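# Seat one blank on the fixture's locating pins

## Task

Get a single blank seated over both of the fixture's locating pins so it sits level on the rest pads, and keep the second blank away from the fixture.

## Robot and tools

Robot: two UR-type arms on a table. left_arm carries a two-finger gripper (Robotiq 2F-85 style). right_arm carries a magnet gripper that holds only steel or iron. Two wrist cameras give images: cam_left_wrist and cam_right_wrist, each 896x504 pixels.

Frames. The scene frame has its origin on the table top, halfway between the arms; +z is up, +x points out over the table, and left_arm sits on the +y side. Calibrated bases in the scene frame: left_arm at (+0.044, +0.386, +0.013) m, right_arm at (+0.039, -0.389, +0.013) m, both almost unrotated about z. Every hand position, orientation, velocity and offset of an arm is expressed in that arm's own base frame. Printed positions can be off by a few centimetres, more at long reach. left_arm's end_effector_position is the point between the closed finger pads; its fingers point along the gripper's +z and close along its y. right_arm's end_effector_position is the centre of the round magnet face (48 mm rubber ring around a 31 mm metal core), and its z axis points out of the face.

The 16-number row (used by execute_actions and move), every value in [-1, 1]: numbers 1-6 are left_arm dx, dy, dz, rx, ry, rz; 7 gripper position; 8 force_limit; 9 speed; numbers 10-15 are right_arm dx, dy, dz, rx, ry, rz; 16 magnet. One row always covers both arms. The six pose numbers of each arm are an offset, not a pose: a shift measured from that arm's Hand target as it stood when the action or move began, along the arm's base axes, with 1.0 equal to 0.6 m of travel or 180 degrees of turn; rx, ry, rz form a single rotation vector, turning about the Hand target's position. All six at 0 means hold or re-request the current Hand target. The gripper numbers are absolute settings: position +1 is fully open (85 mm), about -0.8 is pads touching, -1 closes until blocked; force_limit and speed (-1 slow, about 20 mm/s, up to +1, about 150 mm/s) set grip strength, both start at +1. magnet is 1 for on, 0 for off. To keep a gripper or magnet as it is, resend its previous values; a 0 there is itself a command.

execute_actions(actions, cameras): actions is a list of actions; each action is a list of up to 15 rows, each row lasting 1/30 s, the last row held to fill 15 steps (0.5 s per action). Every row of an action counts from the same start pose, and the next action starts from the new Hand target, so a repeated offset adds up. An empty list just reports state. cameras picks the images returned ([] none, omitted for all).

move(target, speed, blend, stop_force, zero, blocking, cameras): straight-line paths toward the target row, or a list of up to 15 rows, all offsets counted from the Hand targets at the move's start. speed in m/s, 0.002 to 3.6, default 0.25 (turn rate twice that in rad/s), one value or one per target. blend in metres rounds corners in a list. stop_force in N, 3 to 120, ends an arm's path when its wrist sensor feels that much push against its travel; unreliable while the hand rotates; leave it out when backing away from a contact. zero (only with stop_force) re-zeroes the sensor first, default true. blocking=false returns early but cannot be combined with stop_force. Paths ignore obstacles. The result adds a "move:" line such as done, off_target, moving, held or fault, plus limits notes (paced = pose clipped, held = steps withheld).

wait(seconds 0 to 10) lets time pass; stop brakes a running move; zoom_image(camera, region [x0, y0, x1, y1], at most 504x504 px) enlarges part of the latest image; zero_wrist_force(arm) re-zeroes a wrist sensor; read_manual gives licence texts; finished_scene(scene 1 to 3) ends the scene irreversibly.

Results: per arm end_effector_position (m), end_effector_quat_wxyz, velocities (left out when joints read "within noise"), Hand target (last commanded pose after clipping; the hand may rest short of it, so send the missing distance), joint positions and torques, Wrist force/torque in the end effector's axes plus the peak since last shown. Gripper: object_status 0 moving, 1 blocked while opening, 2 blocked while closing (a grip), 3 at requested position or fully shut; position_measured in counts (3 open, about 78 = 60 mm, 130 = 40 mm, 180 = 20 mm, 230 pads touching). Magnet: magnet_out, magnet_back, part_present (1 when steel covers the core within about 2.5 mm).

Cautions: an arm stops for 10 s if a joint exceeds its load limit (wrist joints 26.3 N m, others 141 N m) or outside force reaches roughly 150 N; arms are stiff, so a target even a millimetre beyond firm contact can trip this, especially with the magnet face. Aim just short of touch and approach slowly. Do not squeeze hard on a part still resting on something, swing loads fast, slam, drop, release parts while moving, or let anything fall off the table. Keep the arms from striking each other; avoid paths passing near an arm's own base. Orientation commands are clipped to 32 degrees from the current one per step. Holding loads or stretching out heats motors (MOTOR HOT at 70 °C, brakes at 85 °C). A loose part may occasionally get nudged by an outside push.

Each tool is called after "Emit:" as name(argument=value, ...), one argument or row to a line, values as JSON.

## Session

Emit:
execute_actions(
  actions=[],
)

Scene clock: 0.00 s.
left_arm: end_effector_position=(+0.2958, +0.4978, +0.3319) position_measured=3 object_status=3 end_effector_quat_wxyz=(-0.106, +0.149, +0.983, -0.021) | right_arm: end_effector_position=(+0.4243, -0.0191, +0.3698) magnet_out=0 magnet_back=1 part_present=0 end_effector_quat_wxyz=(-0.446, +0.886, -0.026, +0.125)
Joint positions: left_arm=[0.739 -1.316 1.251 -1.336 -1.433 1.028] | right_arm=[-0.762 -1.764 1.874 -1.114 -0.744 -0.957]
Joint velocities: within noise
Joint torques (N m): no reading
Motor temperatures (°C): left_arm=[30 24 27 29 37 30] | right_arm=[35 31 30 44 32 38]
Wrist force (N): no reading
Wrist torque (N m): no reading
Wrist force, peak (N): no reading
Hand target: left_arm +0.2958, +0.4978, +0.3319; -0.106, +0.149, +0.983, -0.021 | right_arm +0.4243, -0.0191, +0.3698; -0.446, +0.886, -0.026, +0.125

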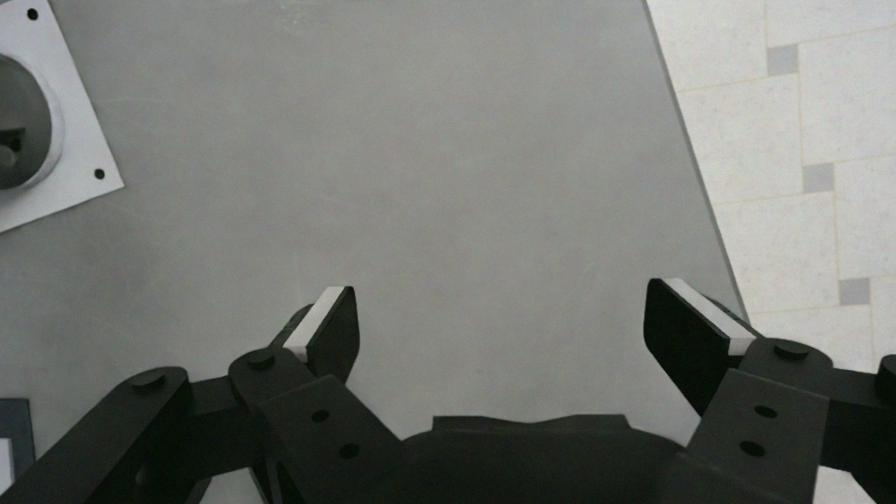

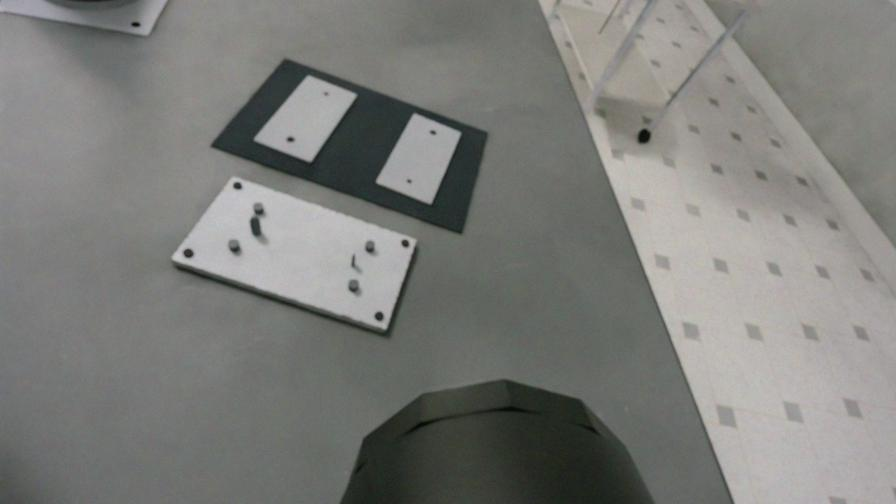

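Emit:
move(
  target=[0,0,0,0,0,0,1,1,1,0.043,0.448,0.083,-0.1645,0.293,-0.441,0],
  speed=0.5,
  cameras=["cam_right_wrist"],
)

Scene clock: 2.87 s.
left_arm: end_effector_position=(+0.2958, +0.4978, +0.3319) position_measured=3 object_status=3 end_effector_quat_wxyz=(-0.106, +0.149, +0.983, -0.021) | right_arm: end_effector_position=(+0.4501, +0.2497, +0.4196) magnet_out=0 magnet_back=1 part_present=0 end_effector_quat_wxyz=(+0.000, +0.706, -0.708, -0.001)
Joint positions: left_arm=[0.739 -1.316 1.251 -1.336 -1.433 1.028] | right_arm=[0.244 -1.555 1.478 -1.492 -1.57 1.817]
Joint velocities: within noise
Joint torques (N m): left_arm=[-0.58 -38.25 -25.01 -2.53 0.77 0.04] | right_arm=[7.84 -17.02 -34.47 -0.83 -1.34 1.66]
Motor temperatures (°C): left_arm=[30 24 27 29 37 30] | right_arm=[35 31 30 44 32 38]
Wrist force (N): left_arm=[0.1 0.2 0.0] | right_arm=[-0.6 -0.9 -0.6]
Wrist torque (N m): left_arm=[0.03 -0.01 0.00] | right_arm=[0.08 -0.01 -0.25]
Wrist force, peak (N): left_arm=[0.1 0.3 0.1] | right_arm=[-1.1 -1.2 -0.7]
Hand target: left_arm +0.2958, +0.4978, +0.3319; -0.106, +0.149, +0.983, -0.021 | right_arm +0.4501, +0.2497, +0.4196; +0.000, +0.706, -0.708, -0.001
Off the commanded pose: left_arm 0.000 m, 0 deg | right_arm 0.000 m, 0 deg.
move: done
Images, in order (width x height): cam_right_wrist 896x504.

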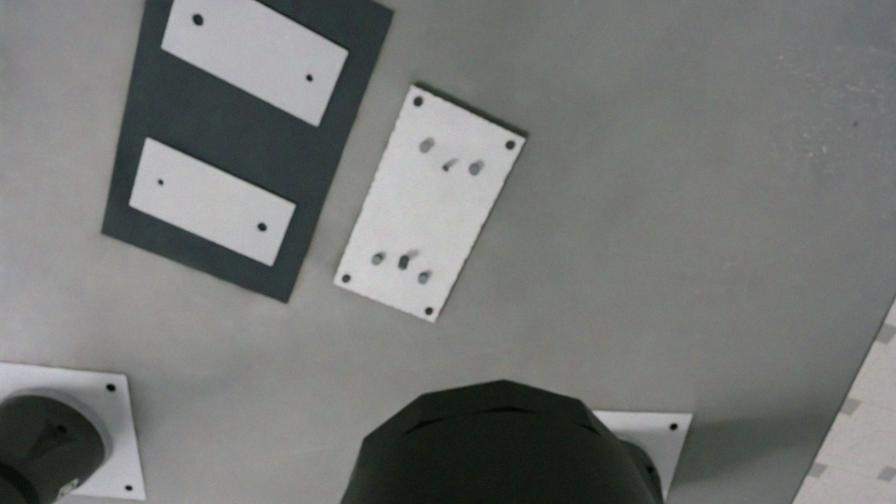

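Emit:
move(
  target=[0,0,0,0,0,0,1,1,1,0.17,0.435,-0.466,0,0,-0.144,0],
  speed=0.4,
  cameras=["cam_right_wrist"],
)

Scene clock: 5.17 s.
left_arm: end_effector_position=(+0.2958, +0.4978, +0.3319) position_measured=3 object_status=3 end_effector_quat_wxyz=(-0.106, +0.149, +0.983, -0.021) | right_arm: end_effector_position=(+0.5521, +0.5107, +0.1401) magnet_out=0 magnet_back=1 part_present=0 end_effector_quat_wxyz=(+0.000, -0.530, +0.848, +0.001)
Joint positions: left_arm=[0.739 -1.316 1.251 -1.336 -1.433 1.028] | right_arm=[0.568 -0.862 1.245 -1.954 -1.569 2.593]
Joint velocities: within noise
Joint torques (N m): left_arm=[-2.37 -38.95 -25.53 -2.29 1.17 0.28] | right_arm=[7.55 -43.97 -32.89 -1.16 -1.52 1.56]
Motor temperatures (°C): left_arm=[30 24 27 29 37 30] | right_arm=[35 31 30 44 32 38]
Wrist force (N): left_arm=[-0.2 0.0 0.0] | right_arm=[-0.5 -0.7 -0.4]
Wrist torque (N m): left_arm=[-0.01 0.03 0.00] | right_arm=[0.07 -0.03 -0.23]
Wrist force, peak (N): left_arm=[-0.2 -0.3 0.1] | right_arm=[0.8 -0.7 -2.4]
Hand target: left_arm +0.2958, +0.4978, +0.3319; -0.106, +0.149, +0.983, -0.021 | right_arm +0.5521, +0.5107, +0.1400; +0.000, -0.530, +0.848, +0.001
Off the commanded pose: left_arm 0.000 m, 0 deg | right_arm 0.000 m, 0 deg.
move: done
Images, in order (width x height): cam_right_wrist 896x504.

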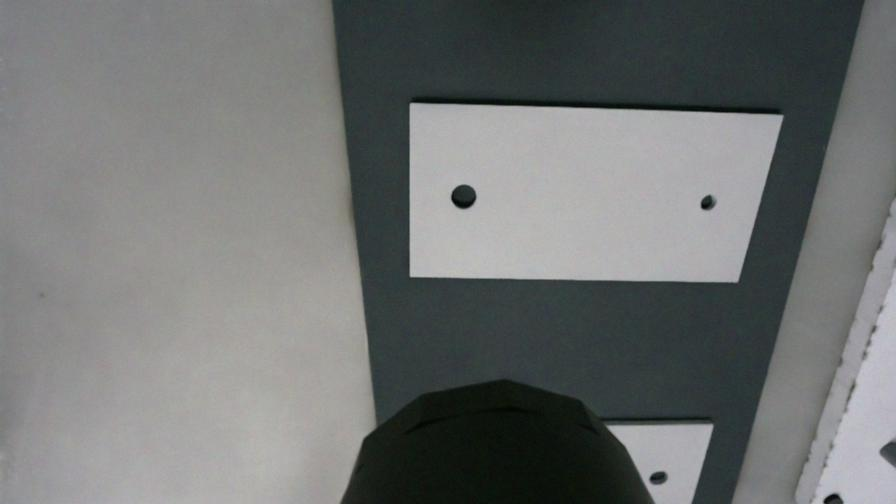

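Emit:
move(
  target=[0,0,0,0,0,0,1,1,1,-0.0105,-0.0963,-0.0502,0,0,0.0062,0],
  speed=0.2,
  cameras=["cam_right_wrist"],
)

Emit:
zoom_image(
  camera="cam_right_wrist",
  region=[250, 150, 650, 375],
)

Scene clock: 7.83 s.
left_arm: end_effector_position=(+0.2958, +0.4978, +0.3319) position_measured=3 object_status=3 end_effector_quat_wxyz=(-0.106, +0.149, +0.983, -0.021) | right_arm: end_effector_position=(+0.5459, +0.4530, +0.1099) magnet_out=0 magnet_back=1 part_present=0 end_effector_quat_wxyz=(+0.000, -0.538, +0.843, +0.001)
Joint positions: left_arm=[0.739 -1.316 1.251 -1.336 -1.433 1.028] | right_arm=[0.503 -0.924 1.441 -2.087 -1.569 2.509]
Joint velocities: within noise
Joint torques (N m): left_arm=[-2.56 -39.52 -25.38 -2 1.39 -0.05] | right_arm=[-8.11 -56.39 -12.1 -4.86 1.19 -1.96]
Motor temperatures (°C): left_arm=[30 24 27 29 37 30] | right_arm=[35 31 30 44 32 38]
Wrist force (N): left_arm=[0.0 0.0 0.0] | right_arm=[-0.4 -0.9 -0.6]
Wrist torque (N m): left_arm=[0.00 0.00 0.00] | right_arm=[0.03 -0.04 -0.24]
Wrist force, peak (N): left_arm=[-0.3 0.1 -0.1] | right_arm=[-1.2 -0.3 -1.0]
Hand target: left_arm +0.2958, +0.4978, +0.3319; -0.106, +0.149, +0.983, -0.021 | right_arm +0.5458, +0.4529, +0.1099; +0.000, -0.538, +0.843, +0.001
Off the commanded pose: left_arm 0.000 m, 0 deg | right_arm 0.000 m, 0 deg.
move: done
Images, in order (width x height): cam_right_wrist 896x504.

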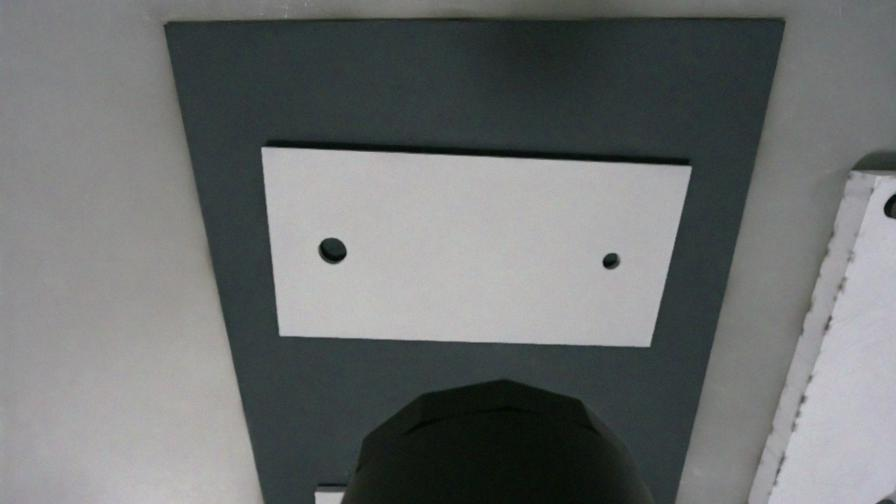

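Scaled by 1.260 from the camera's 896x504 image, which has a finer 1280x720 frame.

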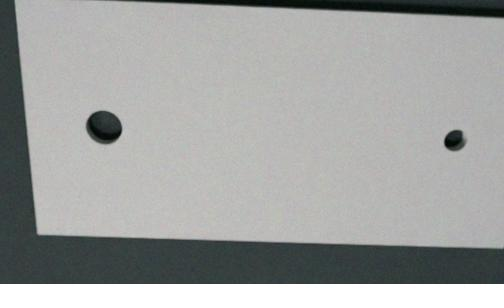

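Emit:
move(
  target=[0,0,0,0,0,0,1,1,1,-0.26,0.1133,0,0,0,0,0],
  speed=0.3,
  cameras=["cam_right_wrist"],
)

Emit:
zoom_image(
  camera="cam_right_wrist",
  region=[250, 150, 650, 375],
)

Scene clock: 9.47 s.
left_arm: end_effector_position=(+0.2958, +0.4978, +0.3319) position_measured=3 object_status=3 end_effector_quat_wxyz=(-0.106, +0.149, +0.983, -0.021) | right_arm: end_effector_position=(+0.3900, +0.5208, +0.1099) magnet_out=0 magnet_back=1 part_present=0 end_effector_quat_wxyz=(+0.000, -0.538, +0.843, +0.001)
Joint positions: left_arm=[0.739 -1.316 1.251 -1.336 -1.433 1.028] | right_arm=[0.721 -1.044 1.645 -2.172 -1.569 2.727]
Joint velocities: within noise
Joint torques (N m): left_arm=[-3.34 -40.18 -25.28 -2.02 1.45 0.07] | right_arm=[9.2 -51.34 -10.43 -4.66 -1.38 1.65]
Motor temperatures (°C): left_arm=[30 24 27 29 37 30] | right_arm=[35 31 30 44 32 38]
Wrist force (N): left_arm=[0.0 0.0 0.1] | right_arm=[-0.1 -1.1 -0.3]
Wrist torque (N m): left_arm=[0.00 0.00 0.00] | right_arm=[0.02 -0.09 -0.18]
Wrist force, peak (N): left_arm=[-0.2 0.0 0.3] | right_arm=[-0.2 -2.9 -0.5]
Hand target: left_arm +0.2958, +0.4978, +0.3319; -0.106, +0.149, +0.983, -0.021 | right_arm +0.3898, +0.5209, +0.1099; +0.000, -0.538, +0.843, +0.001
Off the commanded pose: left_arm 0.000 m, 0 deg | right_arm 0.000 m, 0 deg.
move: done
Images, in order (width x height): cam_right_wrist 896x504.

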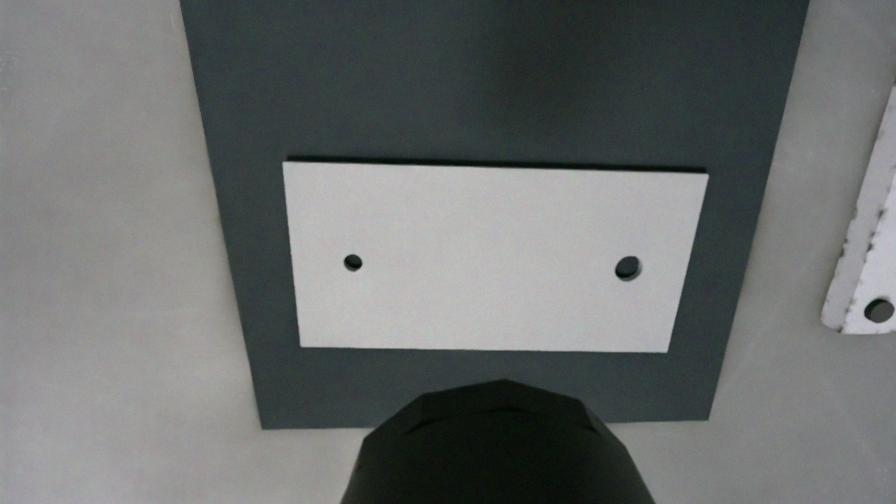

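Scaled by 1.260 from the camera's 896x504 image, which has a finer 1280x720 frame.

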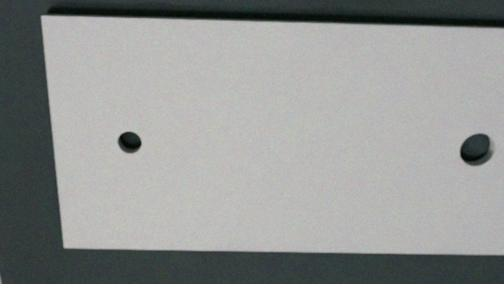

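Emit:
move(
  target=[
    [0,0,0,0,0,0,1,1,1,0.26,-0.1133,0,0,0,0,0],
    [0,0,0,0,0,0,1,1,1,0.26,-0.1133,-0.155,0,0,0,0],
  ],
  speed=0.25,
  cameras=["cam_right_wrist"],
)

Emit:
move(
  target=[0,0,0,0,0,0,1,1,1,0,0,-0.08,0,0,0,0],
  speed=0.008,
  stop_force=4,
  cameras=["cam_right_wrist"],
)

Scene clock: 11.63 s.
left_arm: end_effector_position=(+0.2958, +0.4978, +0.3319) position_measured=3 object_status=3 end_effector_quat_wxyz=(-0.106, +0.149, +0.983, -0.021) | right_arm: end_effector_position=(+0.5459, +0.4529, +0.0170) magnet_out=0 magnet_back=1 part_present=0 end_effector_quat_wxyz=(+0.000, -0.538, +0.843, +0.001)
Joint positions: left_arm=[0.739 -1.316 1.251 -1.336 -1.433 1.028] | right_arm=[0.503 -0.799 1.497 -2.268 -1.569 2.509]
Joint velocities: within noise
Joint torques (N m): left_arm=[-3.95 -39.01 -25.33 -1.74 1.39 0.06] | right_arm=[6.2 -41.1 -29.75 -4.58 1.38 0.94]
Motor temperatures (°C): left_arm=[30 24 27 29 37 30] | right_arm=[35 31 30 44 31 38]
Wrist force (N): left_arm=[0.0 -0.1 0.0] | right_arm=[-0.5 -0.4 -0.5]
Wrist torque (N m): left_arm=[-0.02 0.01 0.00] | right_arm=[0.06 -0.03 -0.22]
Wrist force, peak (N): left_arm=[-0.1 -0.3 0.3] | right_arm=[-0.4 -1.6 -2.3]
Hand target: left_arm +0.2958, +0.4978, +0.3319; -0.106, +0.149, +0.983, -0.021 | right_arm +0.5458, +0.4529, +0.0169; +0.000, -0.538, +0.843, +0.001
Off the commanded pose: left_arm 0.000 m, 0 deg | right_arm 0.000 m, 0 deg.
move: done
Images, in order (width x height): cam_right_wrist 896x504.

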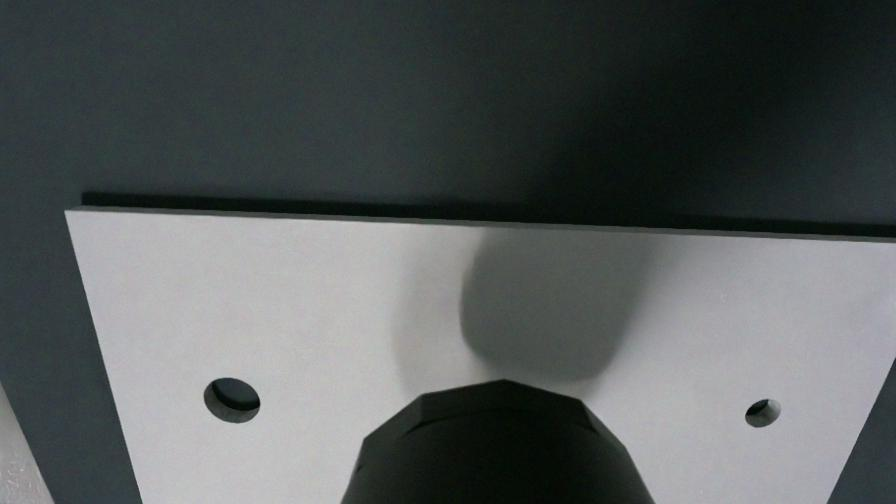

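Scene clock: 15.70 s.
left_arm: end_effector_position=(+0.2958, +0.4978, +0.3319) position_measured=3 object_status=3 end_effector_quat_wxyz=(-0.106, +0.149, +0.983, -0.021) | right_arm: end_effector_position=(+0.5458, +0.4529, -0.0061) magnet_out=0 magnet_back=1 part_present=0 end_effector_quat_wxyz=(+0.000, -0.538, +0.843, +0.001)
Joint positions: left_arm=[0.739 -1.316 1.251 -1.336 -1.433 1.028] | right_arm=[0.503 -0.763 1.502 -2.309 -1.569 2.509]
Joint velocities: within noise
Joint torques (N m): left_arm=[-6.22 -39.31 -25.61 -1.82 1.3 0.31] | right_arm=[5.74 -56.87 -21.2 -0.83 0.88 1.07]
Motor temperatures (°C): left_arm=[30 24 27 29 37 30] | right_arm=[35 31 30 44 31 38]
Wrist force (N): left_arm=[-0.1 0.0 -0.1] | right_arm=[-1.2 -1.8 -1.9]
Wrist torque (N m): left_arm=[-0.01 0.02 0.00] | right_arm=[0.06 -0.07 -0.25]
Wrist force, peak (N): left_arm=[-0.1 0.0 0.4] | right_arm=[7.6 3.7 -16.0]
Hand target: left_arm +0.2958, +0.4978, +0.3319; -0.106, +0.149, +0.983, -0.021 | right_arm +0.5458, +0.4529, -0.0061; +0.000, -0.538, +0.843, +0.001 (not the last commanded pose)
Off the commanded pose: left_arm 0.000 m, 0 deg | right_arm 0.025 m, 0 deg.
move: contact (right_arm)
Images, in order (width x height): cam_right_wrist 896x504.

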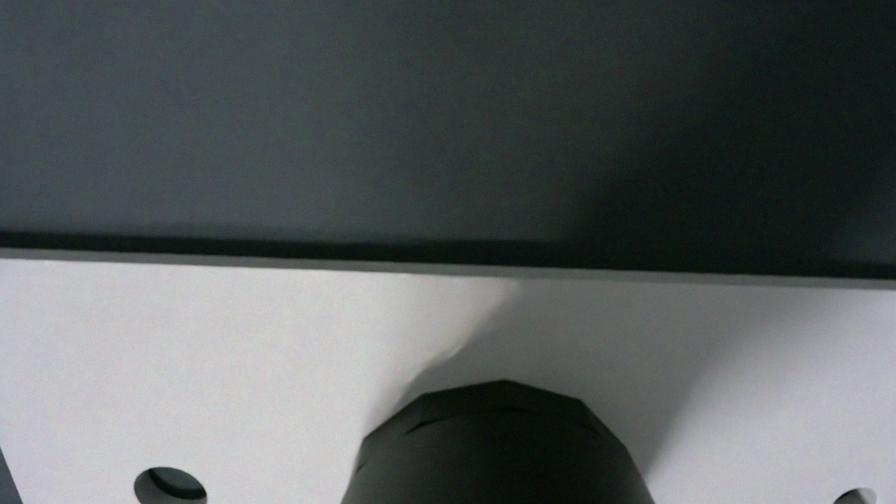

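Emit:
execute_actions(
  actions=[
    [[0,0,0,0,0,0,1,1,1,0,0,0,0,0,0,1]],
  ],
  cameras=[],
)

Emit:
move(
  target=[
    [0,0,0,0,0,0,1,1,1,0,0,0.15,0,0,0,1],
    [0,0,0,0,0,0,1,1,1,-0.2513,-0.22,0.2617,0,0,0.4956,1],
  ],
  speed=0.3,
  blend=0.03,
  cameras=["cam_right_wrist"],
)

Emit:
zoom_image(
  camera="cam_right_wrist",
  region=[250, 150, 650, 375],
)

Scene clock: 16.77 s.
left_arm: end_effector_position=(+0.2958, +0.4978, +0.3319) position_measured=3 object_status=3 end_effector_quat_wxyz=(-0.106, +0.149, +0.983, -0.021) | right_arm: end_effector_position=(+0.5458, +0.4529, -0.0061) magnet_out=1 magnet_back=0 part_present=1 end_effector_quat_wxyz=(+0.000, -0.538, +0.843, +0.001)
Joint positions: left_arm=[0.739 -1.316 1.251 -1.336 -1.433 1.028] | right_arm=[0.503 -0.763 1.502 -2.309 -1.569 2.509]
Joint velocities: within noise
Joint torques (N m): left_arm=[-5.99 -39.02 -26.33 -1.87 1.52 0.12] | right_arm=[5.24 -57.27 -29.59 -2.25 0.86 1.13]
Motor temperatures (°C): left_arm=[30 24 27 29 37 30] | right_arm=[35 31 30 44 31 38]
Wrist force (N): left_arm=[-0.1 -0.1 -0.2] | right_arm=[-0.5 -0.9 0.7]
Wrist torque (N m): left_arm=[-0.02 0.01 0.00] | right_arm=[0.13 -0.13 -0.24]
Wrist force, peak (N): left_arm=[0.1 0.2 0.2] | right_arm=[-1.5 -1.8 -2.9]
Hand target: left_arm +0.2958, +0.4978, +0.3319; -0.106, +0.149, +0.983, -0.021 | right_arm +0.5458, +0.4529, -0.0061; +0.000, -0.538, +0.843, +0.001
Off the commanded pose: left_arm 0.000 m, 0 deg | right_arm 0.000 m, 0 deg.
No camera images: "cameras" was empty.

Scene clock: 20.40 s.
left_arm: end_effector_position=(+0.2958, +0.4978, +0.3319) position_measured=3 object_status=3 end_effector_quat_wxyz=(-0.106, +0.149, +0.983, -0.021) | right_arm: end_effector_position=(+0.3951, +0.3210, +0.1509) magnet_out=1 magnet_back=0 part_present=1 end_effector_quat_wxyz=(+0.001, +0.975, -0.223, +0.000)
Joint positions: left_arm=[0.739 -1.316 1.251 -1.336 -1.433 1.028] | right_arm=[0.418 -1.393 2.024 -2.201 -1.571 0.866]
Joint velocities: within noise
Joint torques (N m): left_arm=[-7.84 -40.4 -25.42 -1.38 1.11 0.19] | right_arm=[-8.88 -37.18 -14.52 -1.67 1.22 -1.82]
Motor temperatures (°C): left_arm=[30 24 27 29 37 30] | right_arm=[35 31 30 44 31 38]
Wrist force (N): left_arm=[-0.1 0.0 0.0] | right_arm=[0.1 -0.9 3.4]
Wrist torque (N m): left_arm=[-0.01 0.02 0.00] | right_arm=[0.04 -0.16 -0.24]
Wrist force, peak (N): left_arm=[-0.2 0.0 -0.3] | right_arm=[-0.2 -0.5 5.8]
Hand target: left_arm +0.2958, +0.4978, +0.3319; -0.106, +0.149, +0.983, -0.021 | right_arm +0.3951, +0.3209, +0.1509; +0.001, +0.975, -0.222, +0.000
Off the commanded pose: left_arm 0.000 m, 0 deg | right_arm 0.000 m, 0 deg.
move: done
Images, in order (width x height): cam_right_wrist 896x504.

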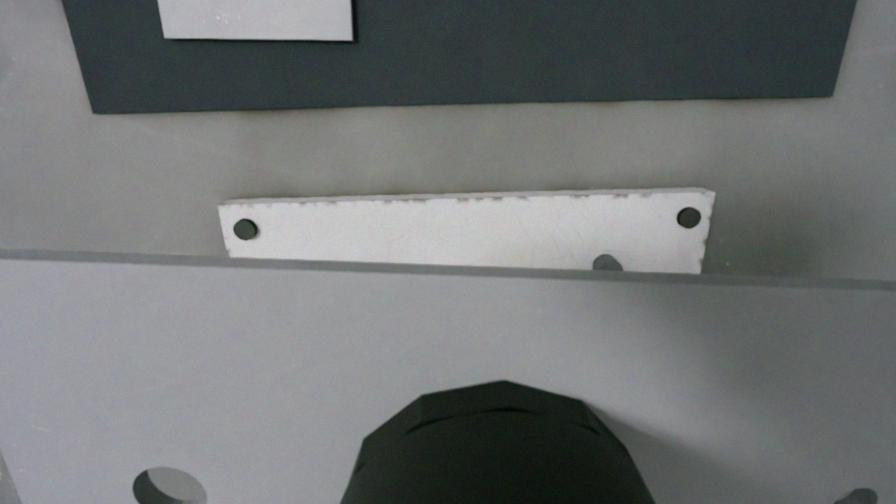

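Scaled by 1.260 from the camera's 896x504 image, which has a finer 1280x720 frame.

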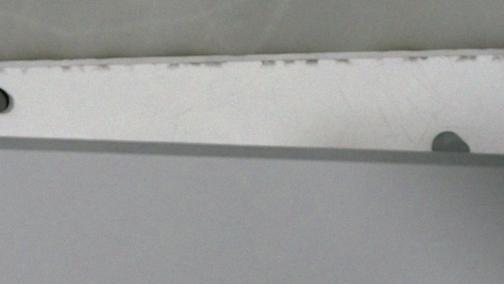

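Emit:
move(
  target=[0,0,0,0,0,0,1,1,1,-0.032,-0.0673,0,0,0,0.0237,1],
  speed=0.15,
  cameras=["cam_right_wrist"],
)

Emit:
zoom_image(
  camera="cam_right_wrist",
  region=[250, 150, 650, 375],
)

Scene clock: 21.87 s.
left_arm: end_effector_position=(+0.2958, +0.4978, +0.3319) position_measured=3 object_status=3 end_effector_quat_wxyz=(-0.106, +0.149, +0.983, -0.021) | right_arm: end_effector_position=(+0.3759, +0.2806, +0.1509) magnet_out=1 magnet_back=0 part_present=1 end_effector_quat_wxyz=(+0.001, +0.983, -0.186, +0.000)
Joint positions: left_arm=[0.739 -1.316 1.251 -1.336 -1.433 1.028] | right_arm=[0.354 -1.482 2.13 -2.218 -1.572 0.728]
Joint velocities: within noise
Joint torques (N m): left_arm=[-8.53 -39.57 -26.71 -1.39 1.32 0.25] | right_arm=[-7.55 -32.9 -12.89 -5.33 1.34 -2.02]
Motor temperatures (°C): left_arm=[30 24 27 29 37 30] | right_arm=[35 31 30 44 31 38]
Wrist force (N): left_arm=[-0.1 0.0 0.2] | right_arm=[-0.2 -1.0 3.5]
Wrist torque (N m): left_arm=[-0.01 0.02 0.00] | right_arm=[0.02 -0.10 -0.23]
Wrist force, peak (N): left_arm=[-0.3 -0.1 -0.2] | right_arm=[0.1 -1.8 3.5]
Hand target: left_arm +0.2958, +0.4978, +0.3319; -0.106, +0.149, +0.983, -0.021 | right_arm +0.3759, +0.2806, +0.1509; +0.001, +0.983, -0.186, +0.000
Off the commanded pose: left_arm 0.000 m, 0 deg | right_arm 0.000 m, 0 deg.
move: done
Images, in order (width x height): cam_right_wrist 896x504.

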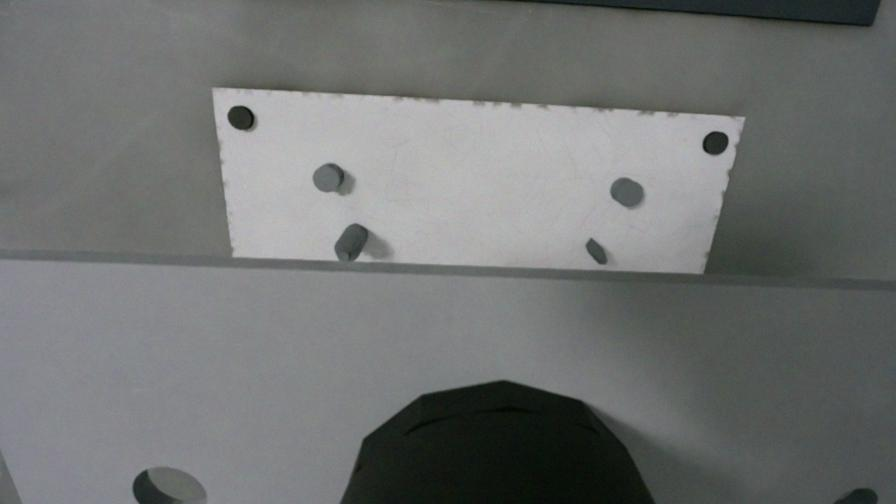

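Scaled by 1.260 from the camera's 896x504 image, which has a finer 1280x720 frame.

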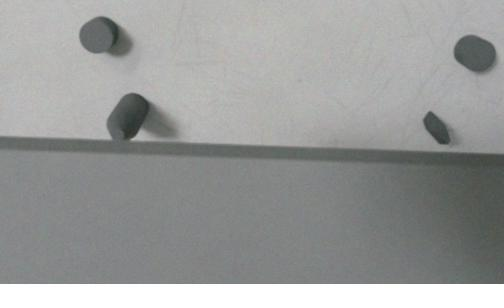

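Emit:
move(
  target=[0,0,0,0,0,0,1,1,1,0.0022,-0.0088,-0.19,0,0,-0.0013,1],
  speed=0.15,
  cameras=[],
)

Emit:
move(
  target=[0,0,0,0,0,0,1,1,1,0,0,-0.06,0,0,0,1],
  speed=0.008,
  stop_force=7,
  cameras=["cam_right_wrist"],
)

Emit:
zoom_image(
  camera="cam_right_wrist",
  region=[120, 444, 240, 504],
)

Emit:
zoom_image(
  camera="cam_right_wrist",
  region=[776, 444, 896, 504],
)

Scene clock: 23.73 s.
left_arm: end_effector_position=(+0.2958, +0.4978, +0.3319) position_measured=3 object_status=3 end_effector_quat_wxyz=(-0.106, +0.149, +0.983, -0.021) | right_arm: end_effector_position=(+0.3772, +0.2753, +0.0370) magnet_out=1 magnet_back=0 part_present=1 end_effector_quat_wxyz=(+0.001, +0.982, -0.188, +0.000)
Joint positions: left_arm=[0.739 -1.316 1.251 -1.336 -1.433 1.028] | right_arm=[0.341 -1.245 2.245 -2.569 -1.572 0.72]
Joint velocities: within noise
Joint torques (N m): left_arm=[-9.33 -39.76 -26.97 -1.45 1.39 0.1] | right_arm=[-6.8 -23.24 -7.94 -4.98 1.25 -1.75]
Motor temperatures (°C): left_arm=[30 24 27 29 37 30] | right_arm=[35 31 30 44 31 38]
Wrist force (N): left_arm=[0.0 0.0 0.0] | right_arm=[0.2 -1.3 3.4]
Wrist torque (N m): left_arm=[0.00 0.01 0.00] | right_arm=[-0.01 -0.12 -0.24]
Wrist force, peak (N): left_arm=[-0.1 -0.3 -0.2] | right_arm=[-0.1 -1.0 4.7]
Hand target: left_arm +0.2958, +0.4978, +0.3319; -0.106, +0.149, +0.983, -0.021 | right_arm +0.3772, +0.2753, +0.0369; +0.001, +0.982, -0.188, +0.000
Off the commanded pose: left_arm 0.000 m, 0 deg | right_arm 0.000 m, 0 deg.
move: done
No camera images: "cameras" was empty.

Scene clock: 28.03 s.
left_arm: end_effector_position=(+0.2958, +0.4978, +0.3319) position_measured=3 object_status=3 end_effector_quat_wxyz=(-0.106, +0.149, +0.983, -0.021) | right_arm: end_effector_position=(+0.3772, +0.2753, +0.0133) magnet_out=1 magnet_back=0 part_present=1 end_effector_quat_wxyz=(+0.001, +0.982, -0.188, +0.000)
Joint positions: left_arm=[0.739 -1.316 1.251 -1.336 -1.433 1.028] | right_arm=[0.341 -1.183 2.256 -2.642 -1.572 0.72]
Joint velocities: within noise
Joint torques (N m): left_arm=[-9.48 -40.31 -25.79 -1.13 1.43 0.24] | right_arm=[-6.67 -39.75 -22.81 -1.86 0.2 -0.5]
Motor temperatures (°C): left_arm=[30 24 27 29 37 30] | right_arm=[35 31 30 44 31 38]
Wrist force (N): left_arm=[-0.1 0.1 0.0] | right_arm=[-1.8 -1.7 2.9]
Wrist torque (N m): left_arm=[0.00 0.02 0.00] | right_arm=[0.10 0.12 -0.09]
Wrist force, peak (N): left_arm=[0.0 0.2 -0.3] | right_arm=[-13.6 12.9 -30.2]
Hand target: left_arm +0.2958, +0.4978, +0.3319; -0.106, +0.149, +0.983, -0.021 | right_arm +0.3772, +0.2753, +0.0133; +0.001, +0.982, -0.188, +0.000 (not the last commanded pose)
Off the commanded pose: left_arm 0.000 m, 0 deg | right_arm 0.012 m, 0 deg.
move: contact (right_arm)
Images, in order (width x height): cam_right_wrist 896x504.

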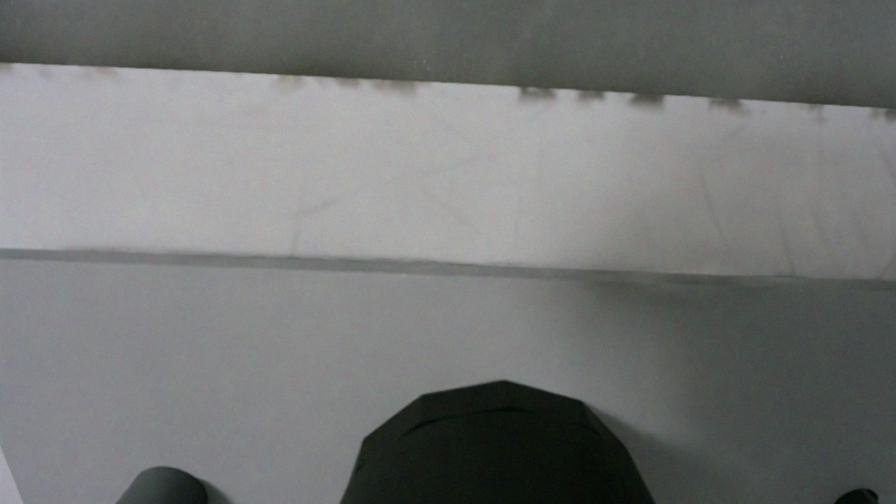

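Scaled by 4.200 from the camera's 896x504 image, which has a finer 1280x720 frame.

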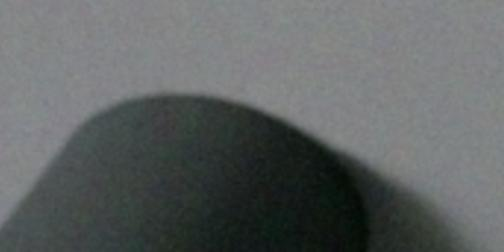

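Scaled by 4.200 from the camera's 896x504 image, which has a finer 1280x720 frame.

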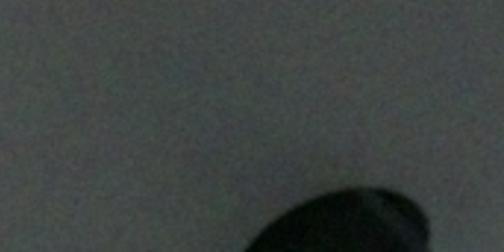

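Emit:
execute_actions(
  actions=[
    [[0,0,0,0,0,0,1,1,1,0,0,0,0,0,0,0]],
  ],
  cameras=[],
)

Emit:
move(
  target=[0,0,0,0,0,0,1,1,1,0,0,0.2,0,0,0,0],
  speed=0.2,
  cameras=["cam_right_wrist"],
)

Scene clock: 28.87 s.
left_arm: end_effector_position=(+0.2958, +0.4978, +0.3319) position_measured=3 object_status=3 end_effector_quat_wxyz=(-0.106, +0.149, +0.983, -0.021) | right_arm: end_effector_position=(+0.3772, +0.2753, +0.0134) magnet_out=0 magnet_back=1 part_present=0 end_effector_quat_wxyz=(+0.001, +0.982, -0.188, +0.000)
Joint positions: left_arm=[0.739 -1.316 1.251 -1.336 -1.433 1.028] | right_arm=[0.341 -1.183 2.256 -2.642 -1.572 0.72]
Joint velocities: within noise
Joint torques (N m): left_arm=[-9.26 -39.98 -25.67 -1.18 1.51 0.07] | right_arm=[-7.57 -27.9 -19.75 -3.44 1.41 -0.34]
Motor temperatures (°C): left_arm=[30 24 27 29 37 30] | right_arm=[35 31 30 44 31 38]
Wrist force (N): left_arm=[-0.2 -0.1 0.1] | right_arm=[-1.4 -0.5 -1.9]
Wrist torque (N m): left_arm=[-0.01 0.03 0.00] | right_arm=[0.05 -0.06 -0.27]
Wrist force, peak (N): left_arm=[0.0 0.3 -0.2] | right_arm=[-1.6 1.0 -5.3]
Hand target: left_arm +0.2958, +0.4978, +0.3319; -0.106, +0.149, +0.983, -0.021 | right_arm +0.3772, +0.2753, +0.0133; +0.001, +0.982, -0.188, +0.000
Off the commanded pose: left_arm 0.000 m, 0 deg | right_arm 0.000 m, 0 deg.
No camera images: "cameras" was empty.

Scene clock: 30.20 s.
left_arm: end_effector_position=(+0.2958, +0.4978, +0.3319) position_measured=3 object_status=3 end_effector_quat_wxyz=(-0.106, +0.149, +0.983, -0.021) | right_arm: end_effector_position=(+0.3772, +0.2753, +0.1333) magnet_out=0 magnet_back=1 part_present=0 end_effector_quat_wxyz=(+0.001, +0.982, -0.188, +0.000)
Joint positions: left_arm=[0.739 -1.316 1.251 -1.336 -1.433 1.028] | right_arm=[0.341 -1.456 2.158 -2.271 -1.572 0.72]
Joint velocities: within noise
Joint torques (N m): left_arm=[-8.71 -39.66 -25.42 -1 1.42 0.04] | right_arm=[-7.15 -32.59 -30.49 -0.73 -1.05 -1.94]
Motor temperatures (°C): left_arm=[30 24 27 29 37 30] | right_arm=[35 31 30 44 31 38]
Wrist force (N): left_arm=[-0.2 -0.1 0.1] | right_arm=[-0.1 -1.1 -0.8]
Wrist torque (N m): left_arm=[-0.02 0.03 0.01] | right_arm=[0.01 -0.06 -0.26]
Wrist force, peak (N): left_arm=[0.3 0.0 0.2] | right_arm=[-1.3 -0.6 -2.7]
Hand target: left_arm +0.2958, +0.4978, +0.3319; -0.106, +0.149, +0.983, -0.021 | right_arm +0.3772, +0.2753, +0.1333; +0.001, +0.982, -0.188, +0.000
Off the commanded pose: left_arm 0.000 m, 0 deg | right_arm 0.000 m, 0 deg.
move: done
Images, in order (width x height): cam_right_wrist 896x504.

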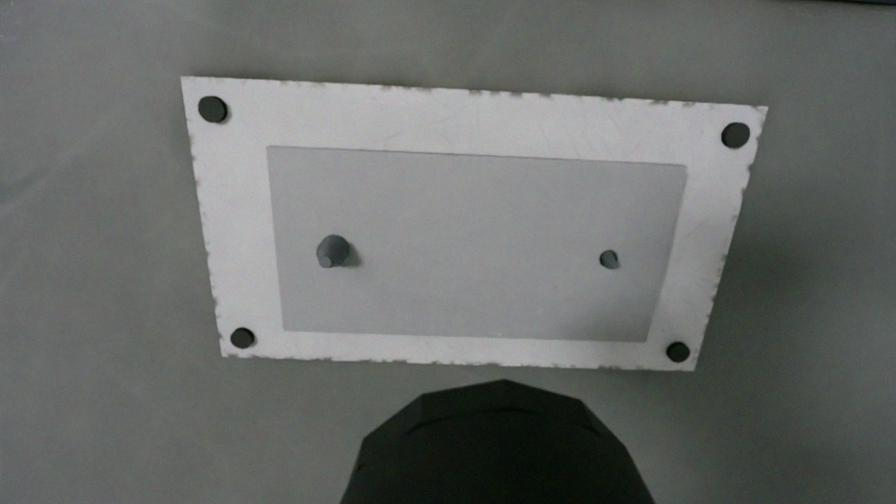

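Emit:
finished_scene(
  scene=3,
)

The scene is finished: the task was done.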